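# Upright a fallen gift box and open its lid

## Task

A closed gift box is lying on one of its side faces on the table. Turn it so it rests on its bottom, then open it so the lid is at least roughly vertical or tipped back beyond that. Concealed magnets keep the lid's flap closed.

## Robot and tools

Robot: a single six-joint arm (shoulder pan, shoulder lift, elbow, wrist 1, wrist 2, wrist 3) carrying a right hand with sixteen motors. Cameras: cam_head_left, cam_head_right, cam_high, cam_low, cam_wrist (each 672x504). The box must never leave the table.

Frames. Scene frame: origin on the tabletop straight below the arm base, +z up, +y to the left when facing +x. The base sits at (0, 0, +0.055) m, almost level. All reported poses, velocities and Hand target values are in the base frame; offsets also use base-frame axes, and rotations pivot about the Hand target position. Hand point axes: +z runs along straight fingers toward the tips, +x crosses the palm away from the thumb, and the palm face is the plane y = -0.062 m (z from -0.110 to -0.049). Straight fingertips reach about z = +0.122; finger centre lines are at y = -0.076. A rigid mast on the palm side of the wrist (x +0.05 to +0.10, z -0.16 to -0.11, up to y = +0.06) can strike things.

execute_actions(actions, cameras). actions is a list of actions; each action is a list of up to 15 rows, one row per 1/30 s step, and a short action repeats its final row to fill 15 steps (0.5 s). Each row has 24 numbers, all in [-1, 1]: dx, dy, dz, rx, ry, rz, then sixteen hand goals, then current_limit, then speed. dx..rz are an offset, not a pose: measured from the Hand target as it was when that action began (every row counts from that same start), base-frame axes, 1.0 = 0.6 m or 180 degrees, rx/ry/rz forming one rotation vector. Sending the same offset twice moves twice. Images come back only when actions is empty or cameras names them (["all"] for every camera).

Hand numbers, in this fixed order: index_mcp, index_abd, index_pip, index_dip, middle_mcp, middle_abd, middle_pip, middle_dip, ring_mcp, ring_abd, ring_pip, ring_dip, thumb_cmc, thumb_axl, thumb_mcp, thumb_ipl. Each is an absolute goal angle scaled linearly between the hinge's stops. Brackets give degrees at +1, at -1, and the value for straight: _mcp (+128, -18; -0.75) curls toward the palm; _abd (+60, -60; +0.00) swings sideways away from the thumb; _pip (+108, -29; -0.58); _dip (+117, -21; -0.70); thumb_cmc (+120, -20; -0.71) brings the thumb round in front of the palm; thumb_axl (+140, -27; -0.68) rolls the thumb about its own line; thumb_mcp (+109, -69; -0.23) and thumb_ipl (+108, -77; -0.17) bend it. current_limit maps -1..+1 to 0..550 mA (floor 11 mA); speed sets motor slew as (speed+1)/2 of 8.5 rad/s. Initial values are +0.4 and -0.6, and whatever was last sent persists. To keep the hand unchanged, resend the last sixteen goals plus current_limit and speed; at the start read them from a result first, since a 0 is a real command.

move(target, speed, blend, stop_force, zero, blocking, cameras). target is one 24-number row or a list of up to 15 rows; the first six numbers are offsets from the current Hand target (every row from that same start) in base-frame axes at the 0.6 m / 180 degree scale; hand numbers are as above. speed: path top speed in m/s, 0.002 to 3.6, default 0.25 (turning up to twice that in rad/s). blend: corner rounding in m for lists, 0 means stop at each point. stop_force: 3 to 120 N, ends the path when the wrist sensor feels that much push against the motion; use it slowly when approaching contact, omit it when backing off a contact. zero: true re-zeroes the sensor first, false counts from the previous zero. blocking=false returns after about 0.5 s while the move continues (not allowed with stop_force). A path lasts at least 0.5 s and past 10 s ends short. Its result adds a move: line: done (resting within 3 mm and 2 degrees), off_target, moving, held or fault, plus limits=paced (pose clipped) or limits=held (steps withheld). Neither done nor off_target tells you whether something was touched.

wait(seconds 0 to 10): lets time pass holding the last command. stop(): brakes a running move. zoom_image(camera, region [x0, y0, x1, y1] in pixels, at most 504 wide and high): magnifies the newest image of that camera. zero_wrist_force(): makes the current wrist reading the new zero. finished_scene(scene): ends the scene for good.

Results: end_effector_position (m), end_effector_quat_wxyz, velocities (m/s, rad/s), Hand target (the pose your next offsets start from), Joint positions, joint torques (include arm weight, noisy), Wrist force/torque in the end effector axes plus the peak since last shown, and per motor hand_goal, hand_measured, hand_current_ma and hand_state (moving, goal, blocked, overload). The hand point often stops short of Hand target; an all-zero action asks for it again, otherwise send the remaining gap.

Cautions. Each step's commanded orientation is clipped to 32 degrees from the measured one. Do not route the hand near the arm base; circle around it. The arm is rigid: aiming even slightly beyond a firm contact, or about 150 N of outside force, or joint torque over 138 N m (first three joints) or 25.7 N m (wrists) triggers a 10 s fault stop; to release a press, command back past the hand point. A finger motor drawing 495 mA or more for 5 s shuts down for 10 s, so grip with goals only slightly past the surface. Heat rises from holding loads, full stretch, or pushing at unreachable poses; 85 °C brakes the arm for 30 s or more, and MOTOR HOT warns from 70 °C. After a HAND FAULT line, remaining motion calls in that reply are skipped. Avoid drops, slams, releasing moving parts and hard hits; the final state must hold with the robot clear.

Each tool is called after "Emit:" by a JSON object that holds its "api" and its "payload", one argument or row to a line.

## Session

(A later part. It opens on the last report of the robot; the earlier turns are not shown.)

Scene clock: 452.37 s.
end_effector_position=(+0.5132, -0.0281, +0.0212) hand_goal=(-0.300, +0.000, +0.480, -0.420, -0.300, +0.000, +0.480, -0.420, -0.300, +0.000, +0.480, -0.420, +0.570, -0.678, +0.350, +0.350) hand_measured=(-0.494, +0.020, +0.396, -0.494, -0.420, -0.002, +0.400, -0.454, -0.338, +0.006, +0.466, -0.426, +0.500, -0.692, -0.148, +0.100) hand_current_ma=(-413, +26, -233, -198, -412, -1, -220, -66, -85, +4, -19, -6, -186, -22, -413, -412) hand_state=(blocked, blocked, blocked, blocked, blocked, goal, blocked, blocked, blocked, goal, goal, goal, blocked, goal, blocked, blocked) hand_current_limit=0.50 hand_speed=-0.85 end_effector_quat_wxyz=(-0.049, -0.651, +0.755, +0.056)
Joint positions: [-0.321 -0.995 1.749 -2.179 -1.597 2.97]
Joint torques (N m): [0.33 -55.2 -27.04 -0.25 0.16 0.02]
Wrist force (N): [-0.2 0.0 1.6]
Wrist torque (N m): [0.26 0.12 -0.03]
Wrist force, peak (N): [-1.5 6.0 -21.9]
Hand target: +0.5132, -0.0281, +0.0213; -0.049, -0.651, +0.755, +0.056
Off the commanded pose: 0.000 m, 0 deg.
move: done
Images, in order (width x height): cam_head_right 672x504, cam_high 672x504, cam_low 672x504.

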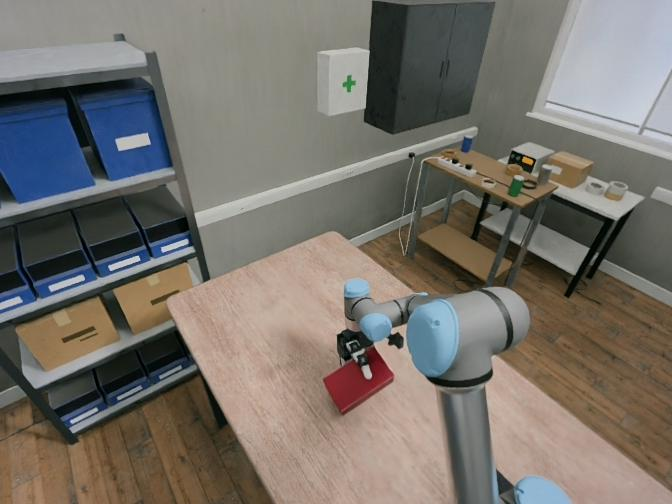

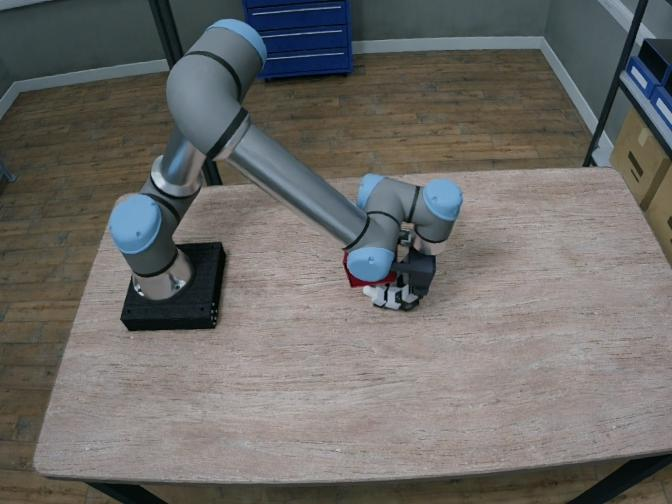

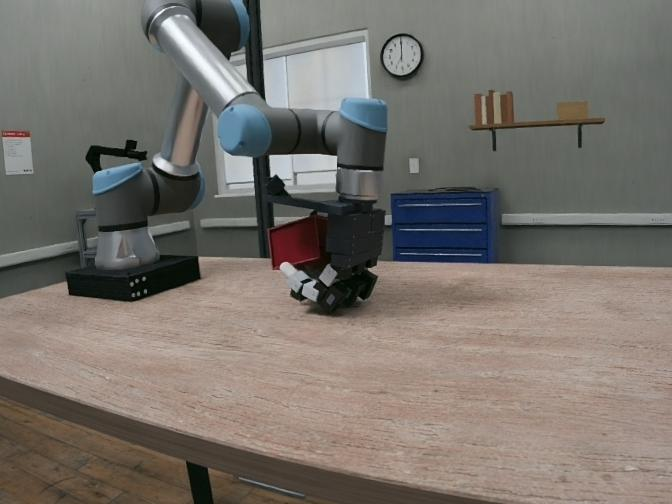

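Emit:
{"api": "move", "payload": {
  "target": [0,0,-0.02,0,0,0,-0.3,0,0.48,-0.42,-0.3,0,0.48,-0.42,-0.3,0,0.48,-0.42,0.571,-0.678,0.35,0.35,0.5,-0.85],
  "speed": 0.02,
  "stop_force": 3
}}

Emit:
{"api": "move", "payload": {
  "target": [
    [0,0,0,0,0,0,-0.49,0,0.41,-0.48,-0.42,0,0.415,-0.46,-0.35,0,0.46,-0.43,0.571,-0.678,-0.3,0.0,0.3,-0.9]
  ]
}}

Emit:
{"api": "wait", "payload": {
  "seconds": 0.7,
  "cameras": ["cam_head_right","cam_low","cam_high"]
}}

Emit:
{"api": "zoom_image", "payload": {
  "camera": "cam_low",
  "region": [200, 160, 420, 340]
}}

Emit:
{"api": "zoom_image", "payload": {
  "camera": "cam_head_right",
  "region": [290, 300, 430, 420]
}}

Scene clock: 458.17 s.
end_effector_position=(+0.5132, -0.0281, +0.0146) hand_goal=(-0.300, +0.000, +0.480, -0.420, -0.300, +0.000, +0.480, -0.420, -0.300, +0.000, +0.480, -0.420, +0.570, -0.678, +0.350, +0.350) hand_measured=(-0.494, +0.020, +0.396, -0.494, -0.420, -0.002, +0.400, -0.454, -0.336, +0.006, +0.466, -0.426, +0.498, -0.692, -0.148, +0.100) hand_current_ma=(-412, +26, -233, -198, -412, -1, -220, -66, -74, +4, -19, -6, -189, -23, -412, -412) hand_state=(blocked, blocked, blocked, blocked, blocked, goal, blocked, blocked, blocked, goal, goal, goal, blocked, goal, blocked, blocked) hand_current_limit=0.50 hand_speed=-0.85 end_effector_quat_wxyz=(-0.049, -0.651, +0.755, +0.056)
Joint positions: [-0.321 -0.984 1.753 -2.194 -1.597 2.97]
Joint torques (N m): [0.8 -53.66 -25.88 0.12 -0.05 -0.15]
Wrist force (N): [-0.1 0.2 -2.6]
Wrist torque (N m): [0.65 0.26 -0.01]
Wrist force, peak (N): [-1.6 7.0 -23.5]
Hand target: +0.5132, -0.0281, +0.0146; -0.049, -0.651, +0.755, +0.056 (not the last commanded pose)
Off the commanded pose: 0.005 m, 0 deg.
move: contact

Scene clock: 459.33 s.
end_effector_position=(+0.5132, -0.0281, +0.0146) hand_goal=(-0.490, +0.000, +0.410, -0.480, -0.420, +0.000, +0.414, -0.460, -0.350, +0.000, +0.460, -0.430, +0.570, -0.678, -0.300, +0.000) hand_measured=(-0.532, +0.008, +0.372, -0.504, -0.430, -0.002, +0.406, -0.464, -0.348, +0.004, +0.456, -0.430, +0.566, -0.680, -0.290, +0.004) hand_current_ma=(-98, +7, -74, -38, -14, -1, -8, -2, +2, +2, -4, +0, -2, -2, +18, +5) hand_state=(blocked, goal, blocked, blocked, goal, goal, goal, goal, goal, goal, goal, goal, goal, goal, goal, goal) hand_current_limit=0.30 hand_speed=-0.90 end_effector_quat_wxyz=(-0.049, -0.651, +0.755, +0.056)
Joint positions: [-0.321 -0.984 1.753 -2.194 -1.597 2.97]
Joint torques (N m): [0.36 -51.62 -23.36 -2.13 0.08 -0.31]
Wrist force (N): [0.0 1.5 -3.6]
Wrist torque (N m): [0.64 0.27 0.06]
Wrist force, peak (N): [0.3 2.9 -3.8]
Hand target: +0.5132, -0.0281, +0.0146; -0.049, -0.651, +0.755, +0.056
Off the commanded pose: 0.000 m, 0 deg.
move: done

Scene clock: 460.03 s.
end_effector_position=(+0.5132, -0.0281, +0.0146) hand_goal=(-0.490, +0.000, +0.410, -0.480, -0.420, +0.000, +0.414, -0.460, -0.350, +0.000, +0.460, -0.430, +0.570, -0.678, -0.300, +0.000) hand_measured=(-0.532, +0.008, +0.372, -0.504, -0.430, -0.002, +0.406, -0.464, -0.348, +0.004, +0.456, -0.430, +0.566, -0.680, -0.290, +0.004) hand_current_ma=(-98, +7, -74, -38, -14, -1, -8, -2, +2, +2, -4, +0, -2, -2, +18, +5) hand_state=(blocked, goal, blocked, blocked, goal, goal, goal, goal, goal, goal, goal, goal, goal, goal, goal, goal) hand_current_limit=0.30 hand_speed=-0.90 end_effector_quat_wxyz=(-0.049, -0.651, +0.755, +0.056)
Joint positions: [-0.321 -0.984 1.753 -2.194 -1.597 2.97]
Joint torques (N m): [-0.07 -49.97 -23.67 -3.11 -0.1 -0.33]
Wrist force (N): [0.0 1.3 -3.7]
Wrist torque (N m): [0.65 0.28 0.06]
Wrist force, peak (N): [0.2 1.5 -4.0]
Hand target: +0.5132, -0.0281, +0.0146; -0.049, -0.651, +0.755, +0.056
Off the commanded pose: 0.000 m, 0 deg.
wait: 0.70 s; at rest by 0.17 s
Images, in order (width x height): cam_head_right 672x504, cam_high 672x504, cam_low 672x504.

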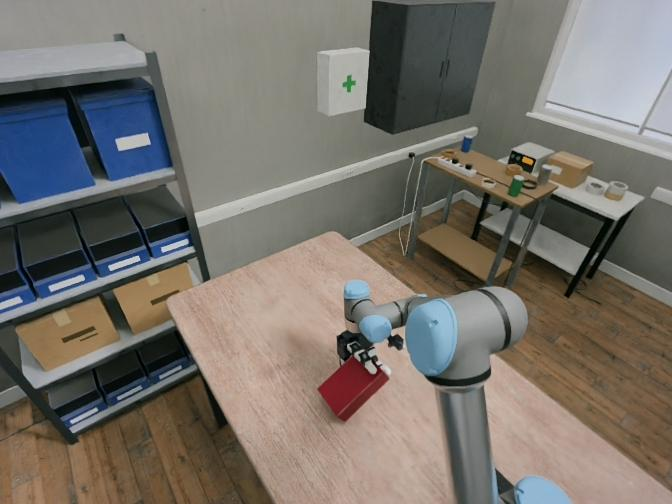

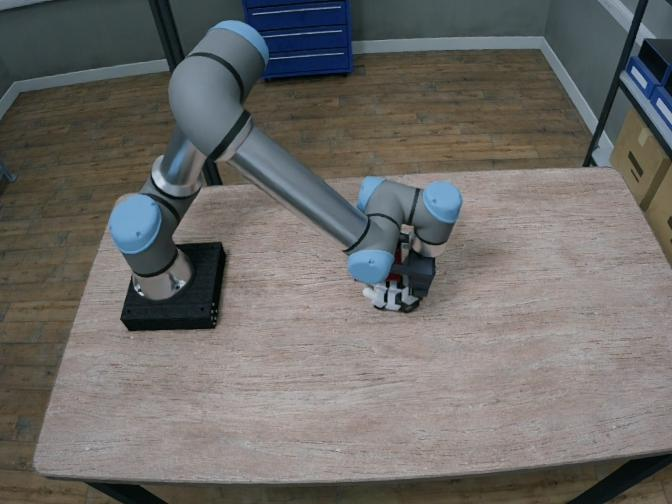

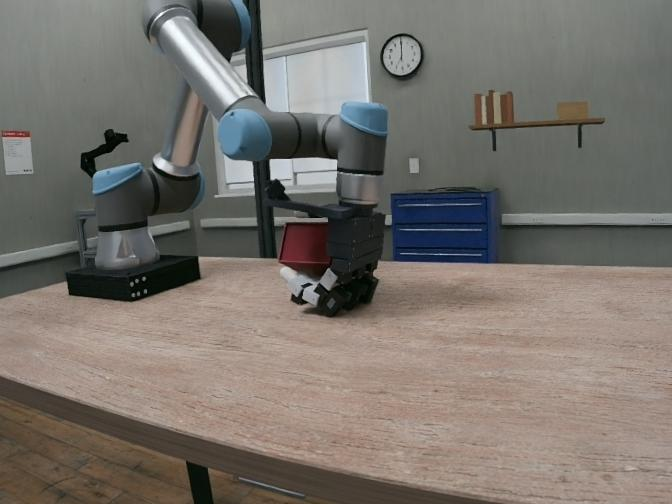

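Scaled by 2.291 from the camera's 672x504 image, which has a finer 960x720 frame.

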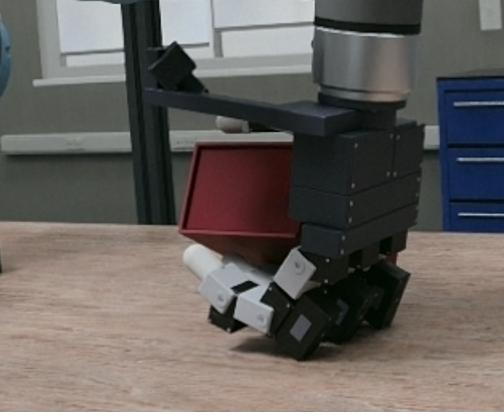

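Scaled by 3.600 from the camera's 672x504 image, which has a finer 960x720 frame.

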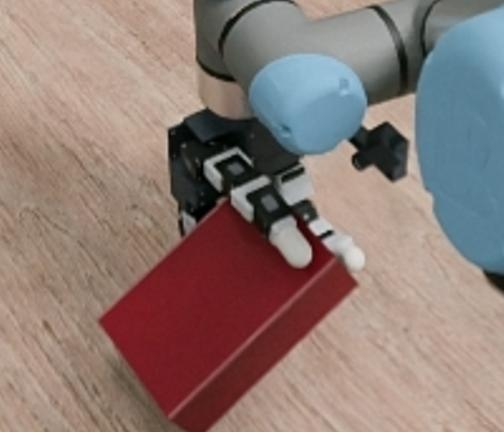

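Emit:
{"api": "move", "payload": {
  "target": [0.17,0.01,0.003,0,0,0,-0.53,0,0.375,-0.5,-0.42,0,0.415,-0.46,-0.35,0,0.46,-0.43,0.571,-0.678,-0.4,-0.15,0.3,-0.9],
  "speed": 0.06,
  "cameras": ["cam_head_right","cam_low","cam_high"]
}}

Emit:
{"api": "zoom_image", "payload": {
  "camera": "cam_low",
  "region": [200, 160, 420, 340]
}}

Emit:
{"api": "zoom_image", "payload": {
  "camera": "cam_head_right",
  "region": [290, 300, 430, 420]
}}

Scene clock: 465.70 s.
end_effector_position=(+0.6151, -0.0221, +0.0164) hand_goal=(-0.530, +0.000, +0.374, -0.500, -0.420, +0.000, +0.414, -0.460, -0.350, +0.000, +0.460, -0.430, +0.570, -0.678, -0.400, -0.150) hand_measured=(-0.546, +0.004, +0.358, -0.512, -0.432, -0.002, +0.406, -0.464, -0.354, +0.002, +0.456, -0.430, +0.568, -0.680, -0.390, -0.146) hand_current_ma=(-22, +3, -21, -14, -16, -1, -8, -2, -3, +2, -4, +0, -2, -2, +17, +5) hand_state=(goal, goal, goal, goal, goal, goal, goal, goal, goal, goal, goal, goal, goal, goal, goal, goal) hand_current_limit=0.30 hand_speed=-0.90 end_effector_quat_wxyz=(-0.049, -0.651, +0.755, +0.056)
Joint positions: [-0.268 -0.799 1.399 -2.024 -1.589 3.023]
Joint torques (N m): [15.22 -39.96 -30.77 -0.17 2.31 1.84]
Wrist force (N): [0.0 0.2 1.4]
Wrist torque (N m): [0.21 -0.02 -0.12]
Wrist force, peak (N): [0.2 1.5 -4.1]
Hand target: +0.6152, -0.0221, +0.0164; -0.049, -0.651, +0.755, +0.056
Off the commanded pose: 0.000 m, 0 deg.
move: done
Images, in order (width x height): cam_head_right 672x504, cam_high 672x504, cam_low 672x504.

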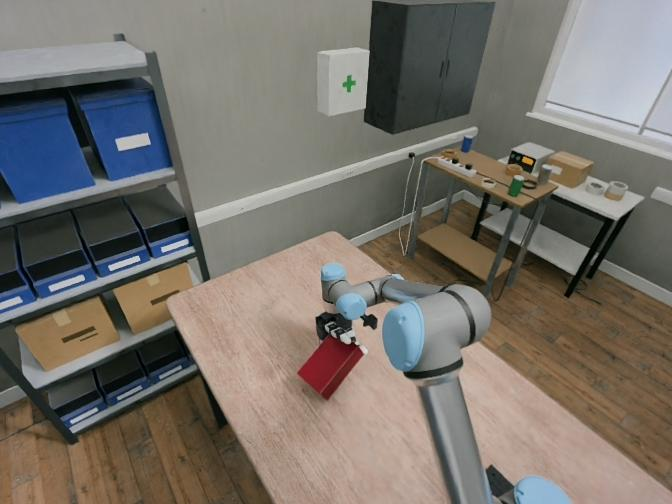

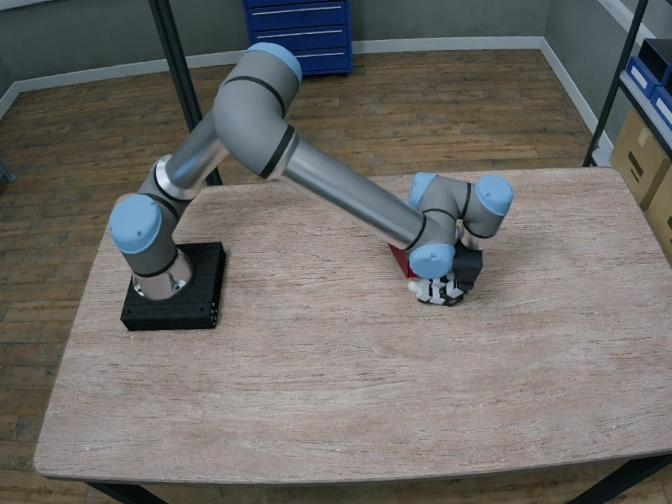

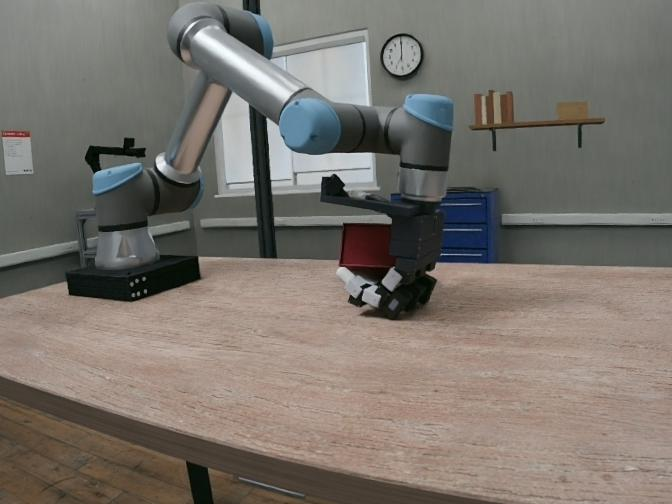

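Scaled by 2.291 from the camera's 672x504 image, which has a finer 960x720 frame.

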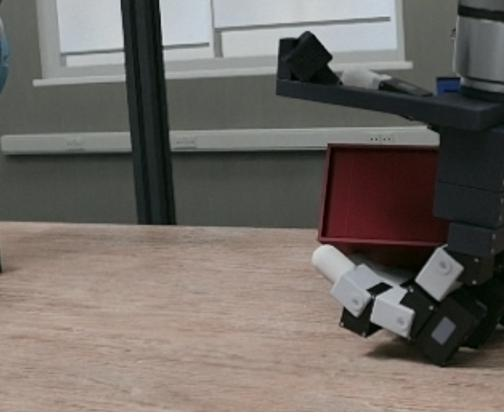

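Scaled by 3.600 from the camera's 672x504 image, which has a finer 960x720 frame.

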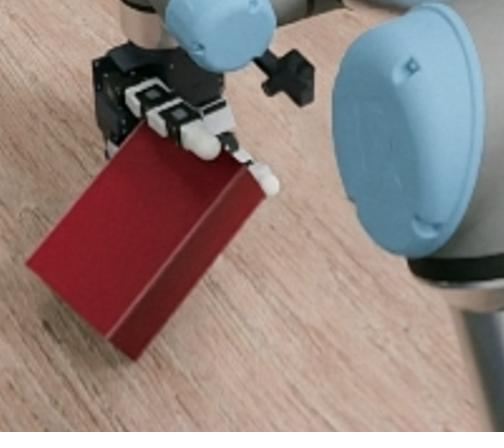

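Emit:
{"api": "move", "payload": {
  "target": [0,0,0.062,0,0,0,-0.95,0,0.375,-0.5,-0.95,0,0.415,-0.46,-0.95,0,0.46,-0.43,0.571,-0.678,-0.45,-0.15,0.4,-0.85],
  "speed": 0.035,
  "cameras": ["cam_head_right","cam_low","cam_high"]
}}

Emit:
{"api": "zoom_image", "payload": {
  "camera": "cam_low",
  "region": [270, 160, 490, 340]
}}

Emit:
{"api": "zoom_image", "payload": {
  "camera": "cam_head_right",
  "region": [270, 280, 410, 400]
}}

Scene clock: 475.33 s.
end_effector_position=(+0.6152, -0.0221, +0.0536) hand_goal=(-0.950, +0.000, +0.374, -0.500, -0.950, +0.000, +0.414, -0.460, -0.950, +0.000, +0.460, -0.430, +0.570, -0.678, -0.450, -0.150) hand_measured=(-0.954, +0.002, +0.368, -0.504, -0.954, +0.000, +0.404, -0.464, -0.948, +0.002, +0.456, -0.430, +0.568, -0.680, -0.440, -0.146) hand_current_ma=(-3, +2, -6, -3, -4, +0, -12, -3, +1, +2, -4, +0, -2, -2, +16, +5) hand_state=(goal, goal, goal, goal, goal, goal, goal, goal, goal, goal, goal, goal, goal, goal, goal, goal) hand_current_limit=0.40 hand_speed=-0.85 end_effector_quat_wxyz=(-0.049, -0.651, +0.755, +0.056)
Joint positions: [-0.268 -0.846 1.375 -1.953 -1.589 3.023]
Joint torques (N m): [13.68 -63.2 -31.42 -0.24 2.14 1.65]
Wrist force (N): [0.1 0.0 1.5]
Wrist torque (N m): [0.03 -0.09 -0.06]
Wrist force, peak (N): [0.6 1.4 -1.0]
Hand target: +0.6152, -0.0221, +0.0536; -0.049, -0.651, +0.755, +0.056
Off the commanded pose: 0.000 m, 0 deg.
move: done
Images, in order (width x height): cam_head_right 672x504, cam_high 672x504, cam_low 672x504.

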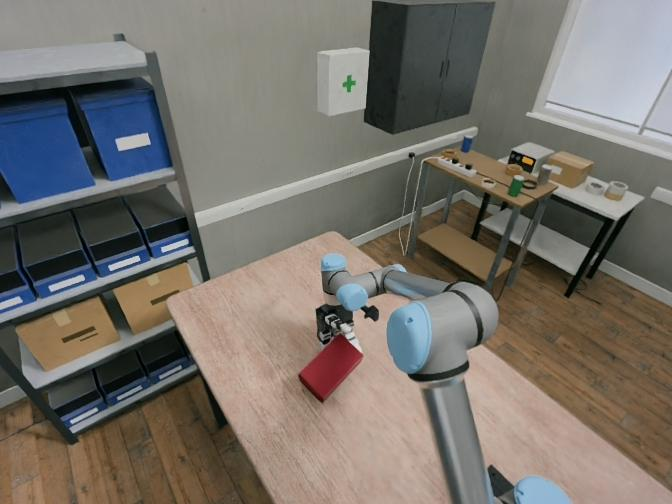

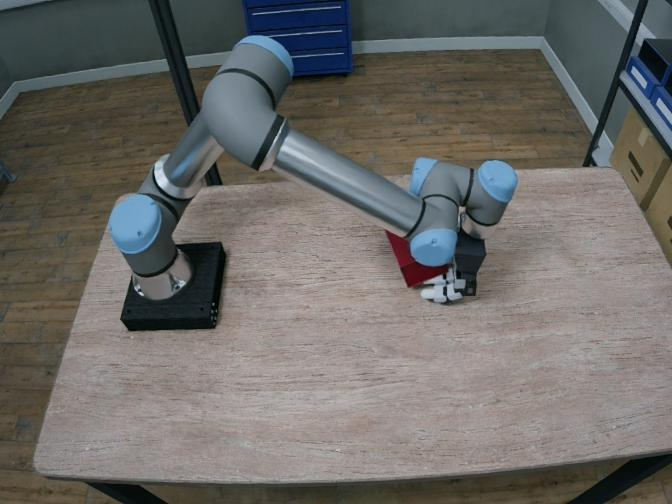

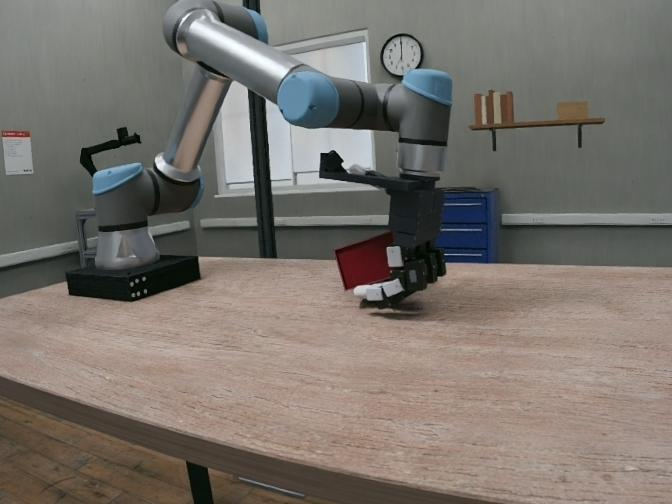

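Scaled by 2.291 from the camera's 672x504 image, which has a finer 960x720 frame.

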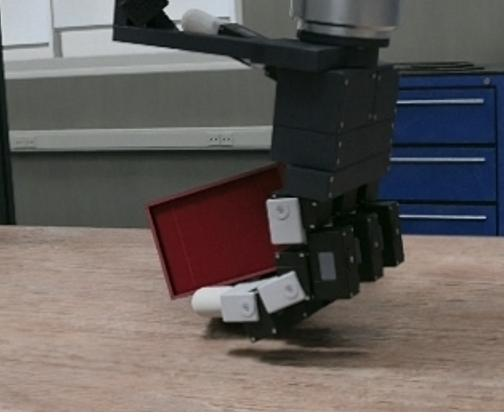

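Scaled by 3.600 from the camera's 672x504 image, which has a finer 960x720 frame.

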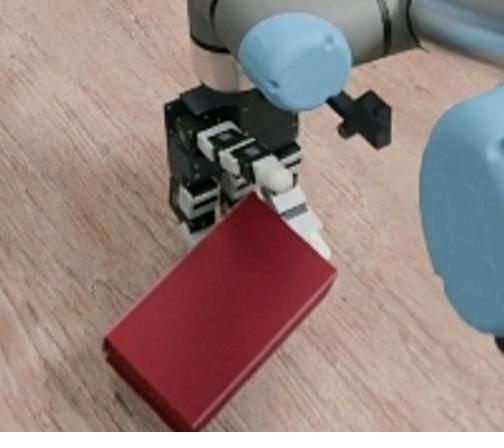

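Emit:
{"api": "move", "payload": {
  "target": [0,0,0.055,0,0,0,-0.95,0,-0.4,-0.6,-0.95,0,-0.4,-0.6,-0.95,0,-0.4,-0.6,0.571,-0.678,-0.5,-0.2,0.4,-0.85],
  "speed": 0.02,
  "cameras": ["cam_head_right","cam_low","cam_high"]
}}

Emit:
{"api": "zoom_image", "payload": {
  "camera": "cam_low",
  "region": [270, 160, 490, 340]
}}

Emit:
{"api": "zoom_image", "payload": {
  "camera": "cam_head_right",
  "region": [270, 280, 410, 400]
}}

Scene clock: 480.57 s.
end_effector_position=(+0.6152, -0.0221, +0.0865) hand_goal=(-0.950, +0.000, -0.400, -0.600, -0.950, +0.000, -0.400, -0.600, -0.950, +0.000, -0.400, -0.600, +0.570, -0.678, -0.500, -0.200) hand_measured=(-0.950, +0.002, -0.398, -0.598, -0.950, +0.000, -0.398, -0.602, -0.948, +0.002, -0.398, -0.598, +0.568, -0.680, -0.490, -0.196) hand_current_ma=(+0, +2, +2, +2, +0, +0, +2, -2, +1, +2, +2, +2, -2, -2, +15, +5) hand_state=(goal, goal, goal, goal, goal, goal, goal, goal, goal, goal, goal, goal, goal, goal, goal, goal) hand_current_limit=0.40 hand_speed=-0.85 end_effector_quat_wxyz=(-0.049, -0.651, +0.755, +0.056)
Joint positions: [-0.268 -0.884 1.348 -1.887 -1.589 3.023]
Joint torques (N m): [7.25 -61.82 -30.87 -0.25 1.55 -0.83]
Wrist force (N): [0.3 0.5 -0.2]
Wrist torque (N m): [0.10 -0.10 -0.08]
Wrist force, peak (N): [-0.2 -0.2 1.4]
Hand target: +0.6152, -0.0221, +0.0866; -0.049, -0.651, +0.755, +0.056
Off the commanded pose: 0.000 m, 0 deg.
move: done
Images, in order (width x height): cam_head_right 672x504, cam_high 672x504, cam_low 672x504.

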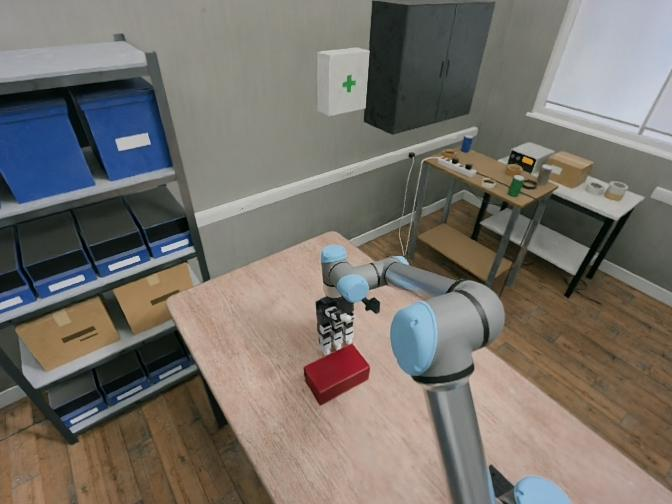

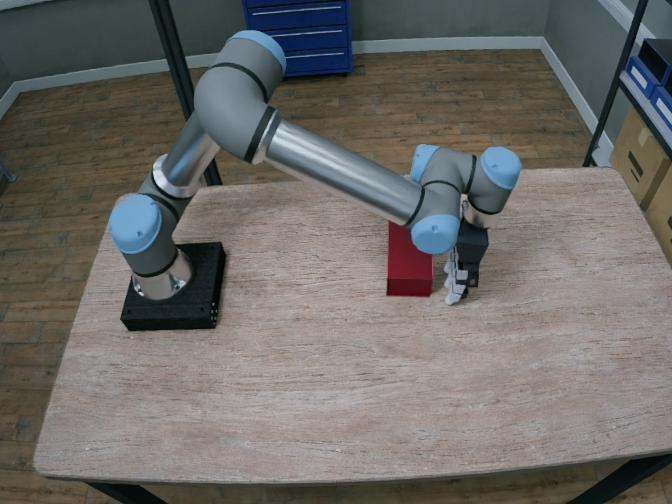

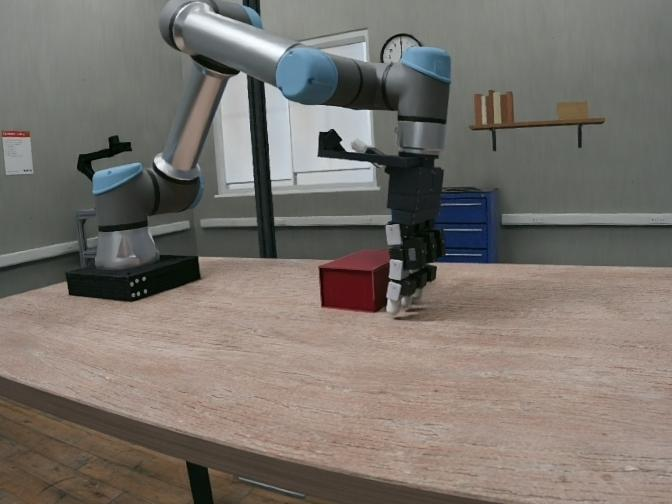

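Scaled by 2.291 from the camera's 672x504 image, which has a finer 960x720 frame.

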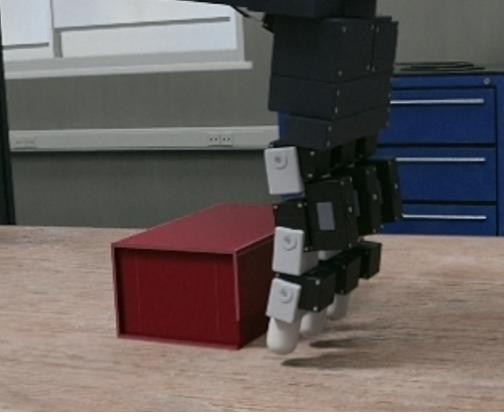

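Scaled by 3.600 from the camera's 672x504 image, which has a finer 960x720 frame.

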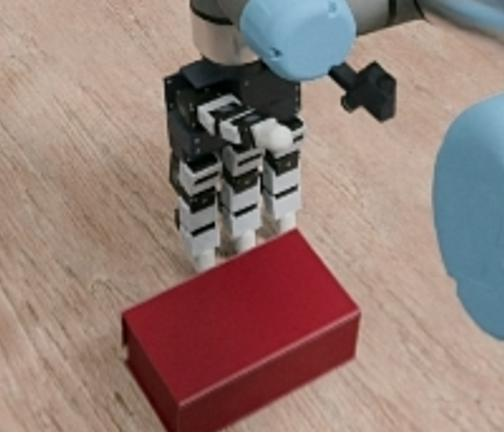

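Emit:
{"api": "move", "payload": {
  "target": [
    [0.05,0,0.15,0,0,0,-0.674,0,0.474,-0.594,-0.674,0,0.474,-0.594,-0.674,0,0.474,-0.594,0.571,-0.678,-0.45,-0.2,0.4,-0.4],
    [0.005,0.07,0.11,-0.03,-0.409,0.041,-0.674,0,0.474,-0.594,-0.674,0,0.474,-0.594,-0.674,0,0.474,-0.594,0.571,-0.678,-0.45,-0.2,0.4,-0.4]
  ],
  "speed": 0.2,
  "cameras": ["all"]
}}

Emit:
{"api": "zoom_image", "payload": {
  "camera": "cam_high",
  "region": [340, 150, 500, 320]
}}

Emit:
{"api": "zoom_image", "payload": {
  "camera": "cam_low",
  "region": [270, 150, 470, 330]
}}

Emit:
{"api": "zoom_image", "payload": {
  "camera": "cam_head_left",
  "region": [280, 260, 440, 410]
}}

Scene clock: 503.00 s.
end_effector_position=(+0.6182, +0.0199, +0.1526) hand_goal=(-0.674, +0.000, +0.474, -0.594, -0.674, +0.000, +0.474, -0.594, -0.674, +0.000, +0.474, -0.594, +0.570, -0.678, -0.450, -0.200) hand_measured=(-0.670, +0.002, +0.470, -0.598, -0.670, +0.002, +0.470, -0.596, -0.670, +0.002, +0.470, -0.596, +0.568, -0.680, -0.448, -0.196) hand_current_ma=(+3, +2, -2, -3, +3, +0, -3, -2, +3, +2, -3, -2, -1, -2, +2, +4) hand_state=(goal, goal, goal, goal, goal, goal, goal, goal, goal, goal, goal, goal, goal, goal, goal, goal) hand_current_limit=0.40 hand_speed=-0.40 end_effector_quat_wxyz=(-0.381, +0.596, -0.595, +0.381)
Joint positions: [-0.311 -1.193 2.154 -3.651 -1.289 3.007]
Joint torques (N m): [-12.55 -19.41 -8.33 -4.75 2.62 1.85]
Wrist force (N): [-0.6 -0.6 0.8]
Wrist torque (N m): [0.32 0.11 0.19]
Wrist force, peak (N): [0.8 -1.8 2.0]
Hand target: +0.6182, +0.0199, +0.1526; -0.381, +0.596, -0.595, +0.381
Off the commanded pose: 0.000 m, 0 deg.
move: done

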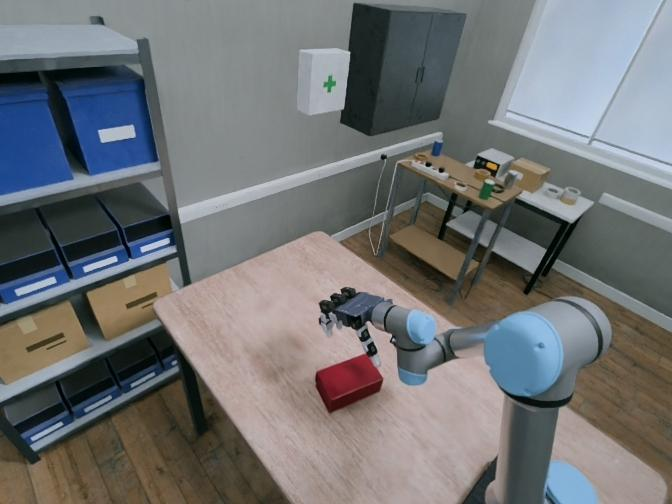

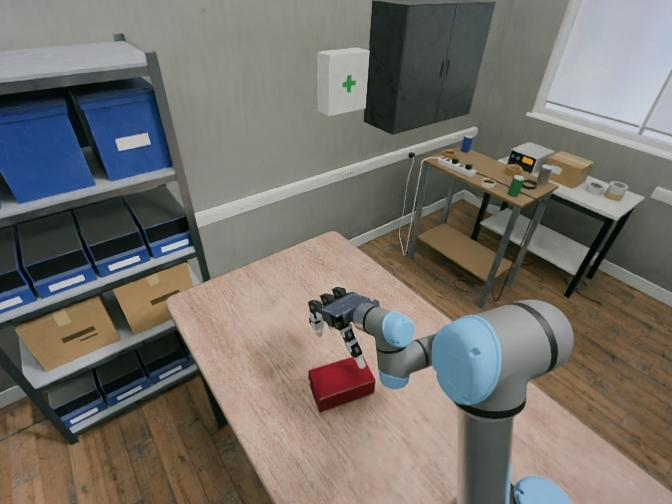

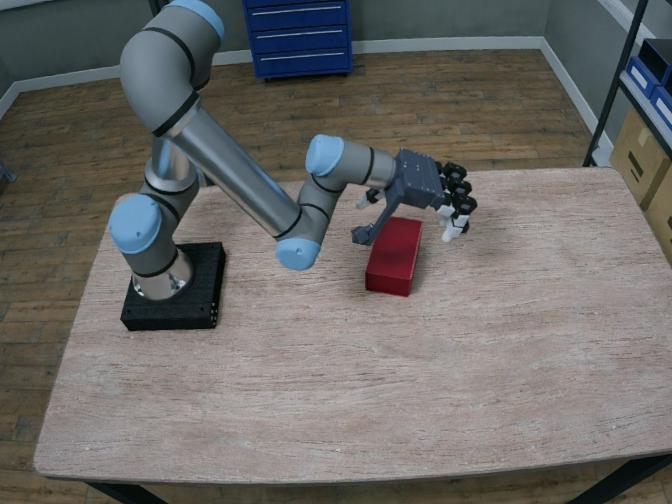

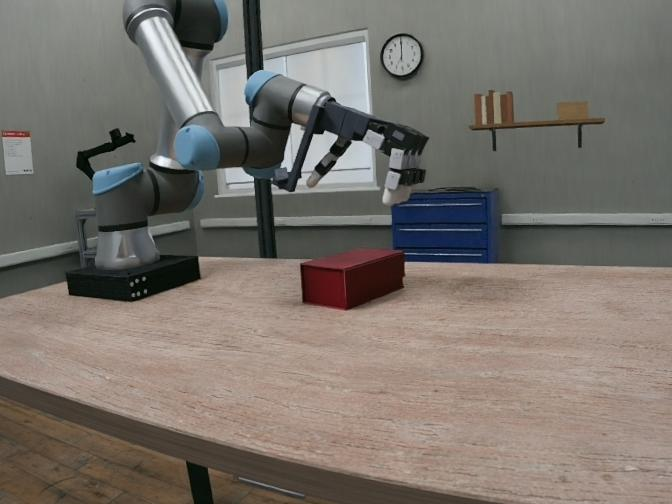

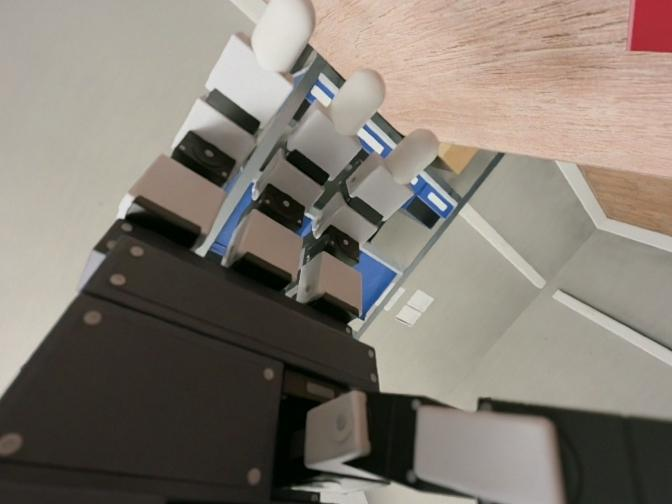

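Scaled by 2.965 from the camera's 672x504 image, which has a finer 960x720 frame.

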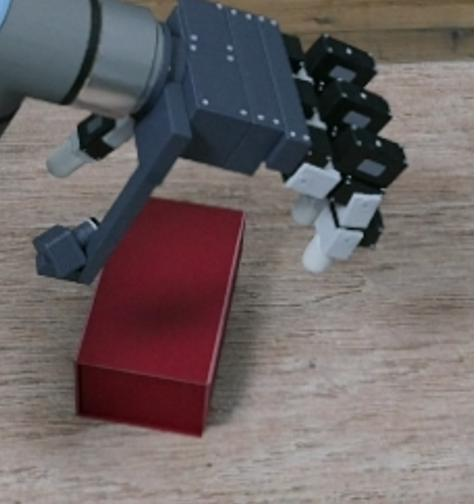

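Scaled by 2.520 from the camera's 672x504 image, which has a finer 960x720 frame.

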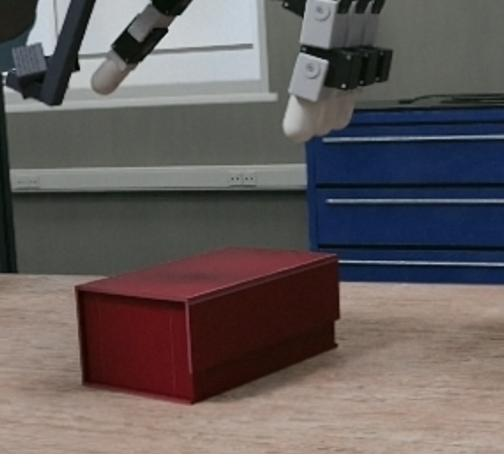

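Scaled by 3.150 from the camera's 672x504 image, which has a finer 960x720 frame.

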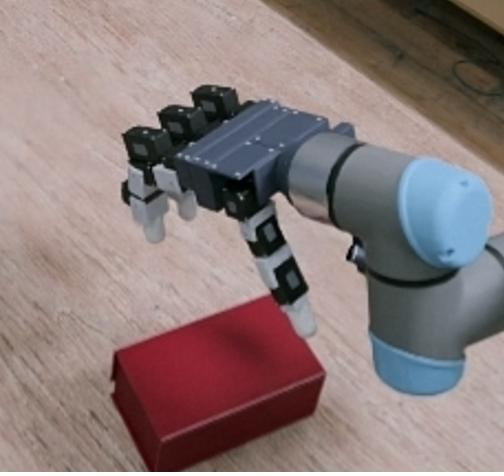

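Emit:
{"api": "move", "payload": {
  "target": [
    [-0.08,-0.005,0,0,0,-0.0722,-0.674,0,0.474,-0.594,-0.674,0,0.474,-0.594,-0.674,0,0.474,-0.594,0.571,-0.678,-0.45,-0.2,0.4,-0.4],
    [-0.08,-0.005,-0.13,0,0,-0.0722,-0.674,0,0.474,-0.594,-0.674,0,0.474,-0.594,-0.674,0,0.474,-0.594,0.571,-0.678,-0.45,-0.2,0.4,-0.4]
  ],
  "speed": 0.15,
  "stop_force": 6,
  "cameras": ["cam_high","cam_low","cam_head_left","cam_wrist"]
}}

Emit:
{"api": "zoom_image", "payload": {
  "camera": "cam_high",
  "region": [320, 160, 480, 330]
}}

Emit:
{"api": "zoom_image", "payload": {
  "camera": "cam_low",
  "region": [250, 150, 450, 330]
}}

Emit:
{"api": "zoom_image", "payload": {
  "camera": "cam_head_left",
  "region": [280, 260, 440, 410]
}}

Scene clock: 513.97 s.
end_effector_position=(+0.5702, +0.0169, +0.0746) hand_goal=(-0.674, +0.000, +0.474, -0.594, -0.674, +0.000, +0.474, -0.594, -0.674, +0.000, +0.474, -0.594, +0.570, -0.678, -0.450, -0.200) hand_measured=(-0.670, +0.002, +0.472, -0.598, -0.670, +0.002, +0.470, -0.596, -0.670, +0.002, +0.470, -0.596, +0.568, -0.680, -0.448, -0.196) hand_current_ma=(+4, +2, -2, -3, +4, +0, -2, -2, +4, +2, -2, -2, -1, -2, +2, +4) hand_state=(goal, goal, goal, goal, goal, goal, goal, goal, goal, goal, goal, goal, goal, goal, goal, goal) hand_current_limit=0.40 hand_speed=-0.40 end_effector_quat_wxyz=(+0.336, -0.525, +0.659, -0.422)
Joint positions: [-0.257 -1.047 2.305 -3.968 -1.542 3.128]
Joint torques (N m): [15.14 -19.6 -19.05 -4.58 -2.22 1.77]
Wrist force (N): [-0.8 -0.7 0.6]
Wrist torque (N m): [0.30 0.16 0.15]
Wrist force, peak (N): [-0.6 -2.1 -0.5]
Hand target: +0.5702, +0.0169, +0.0746; +0.336, -0.525, +0.659, -0.422
Off the commanded pose: 0.000 m, 0 deg.
move: done
Images, in order (width x height): cam_head_left 672x504, cam_high 672x504, cam_low 672x504, cam_wrist 672x504.

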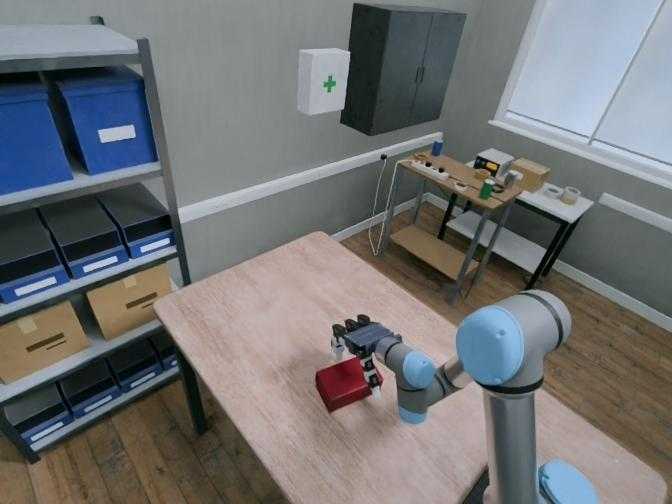

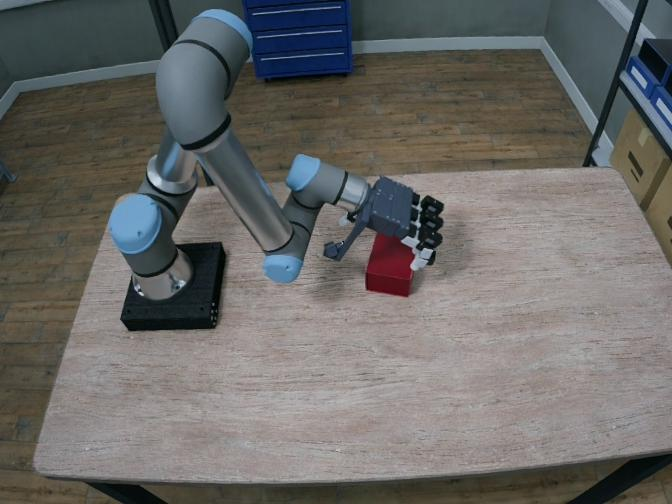

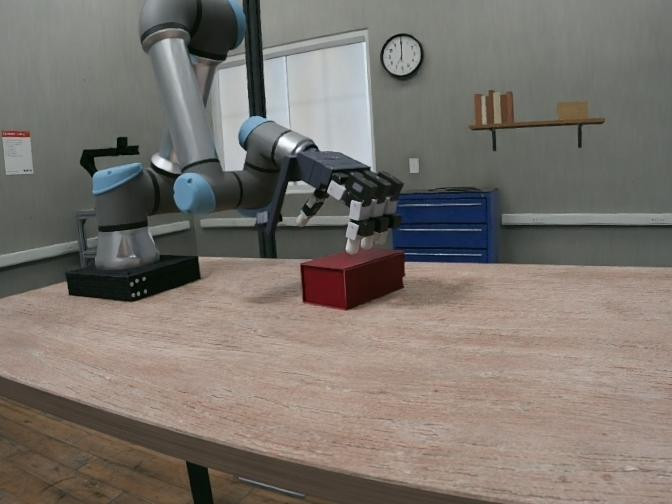

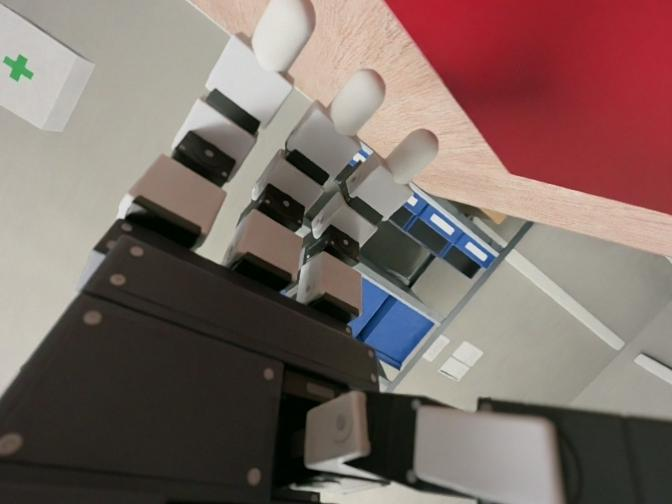

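Scaled by 2.965 from the camera's 672x504 image, which has a finer 960x720 frame.

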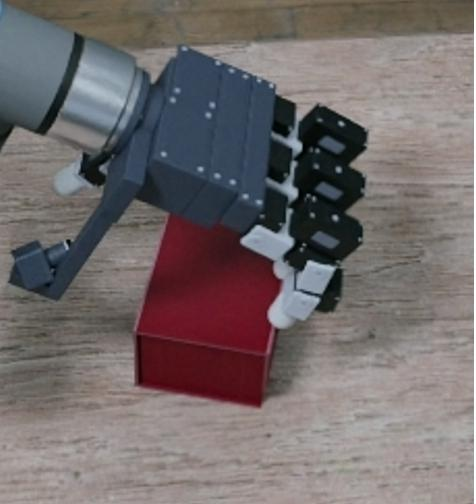

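Scaled by 2.520 from the camera's 672x504 image, which has a finer 960x720 frame.

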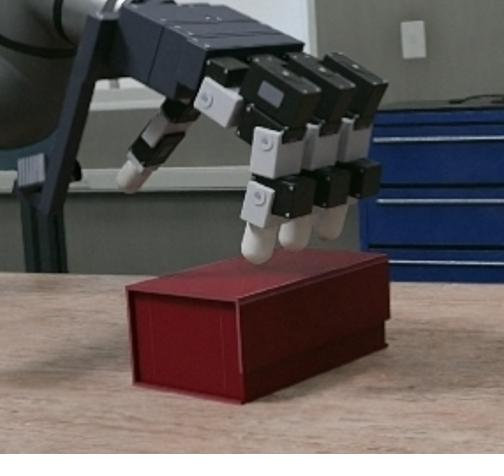

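Scaled by 3.150 from the camera's 672x504 image, which has a finer 960x720 frame.

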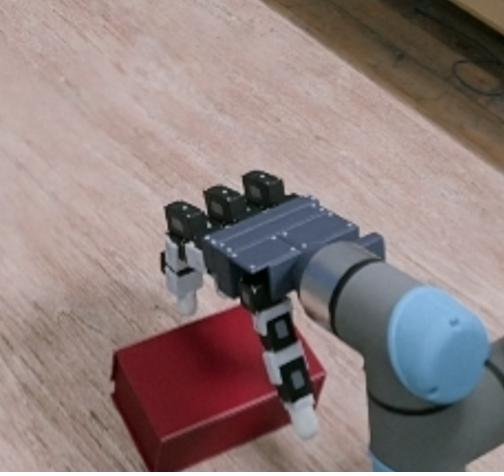

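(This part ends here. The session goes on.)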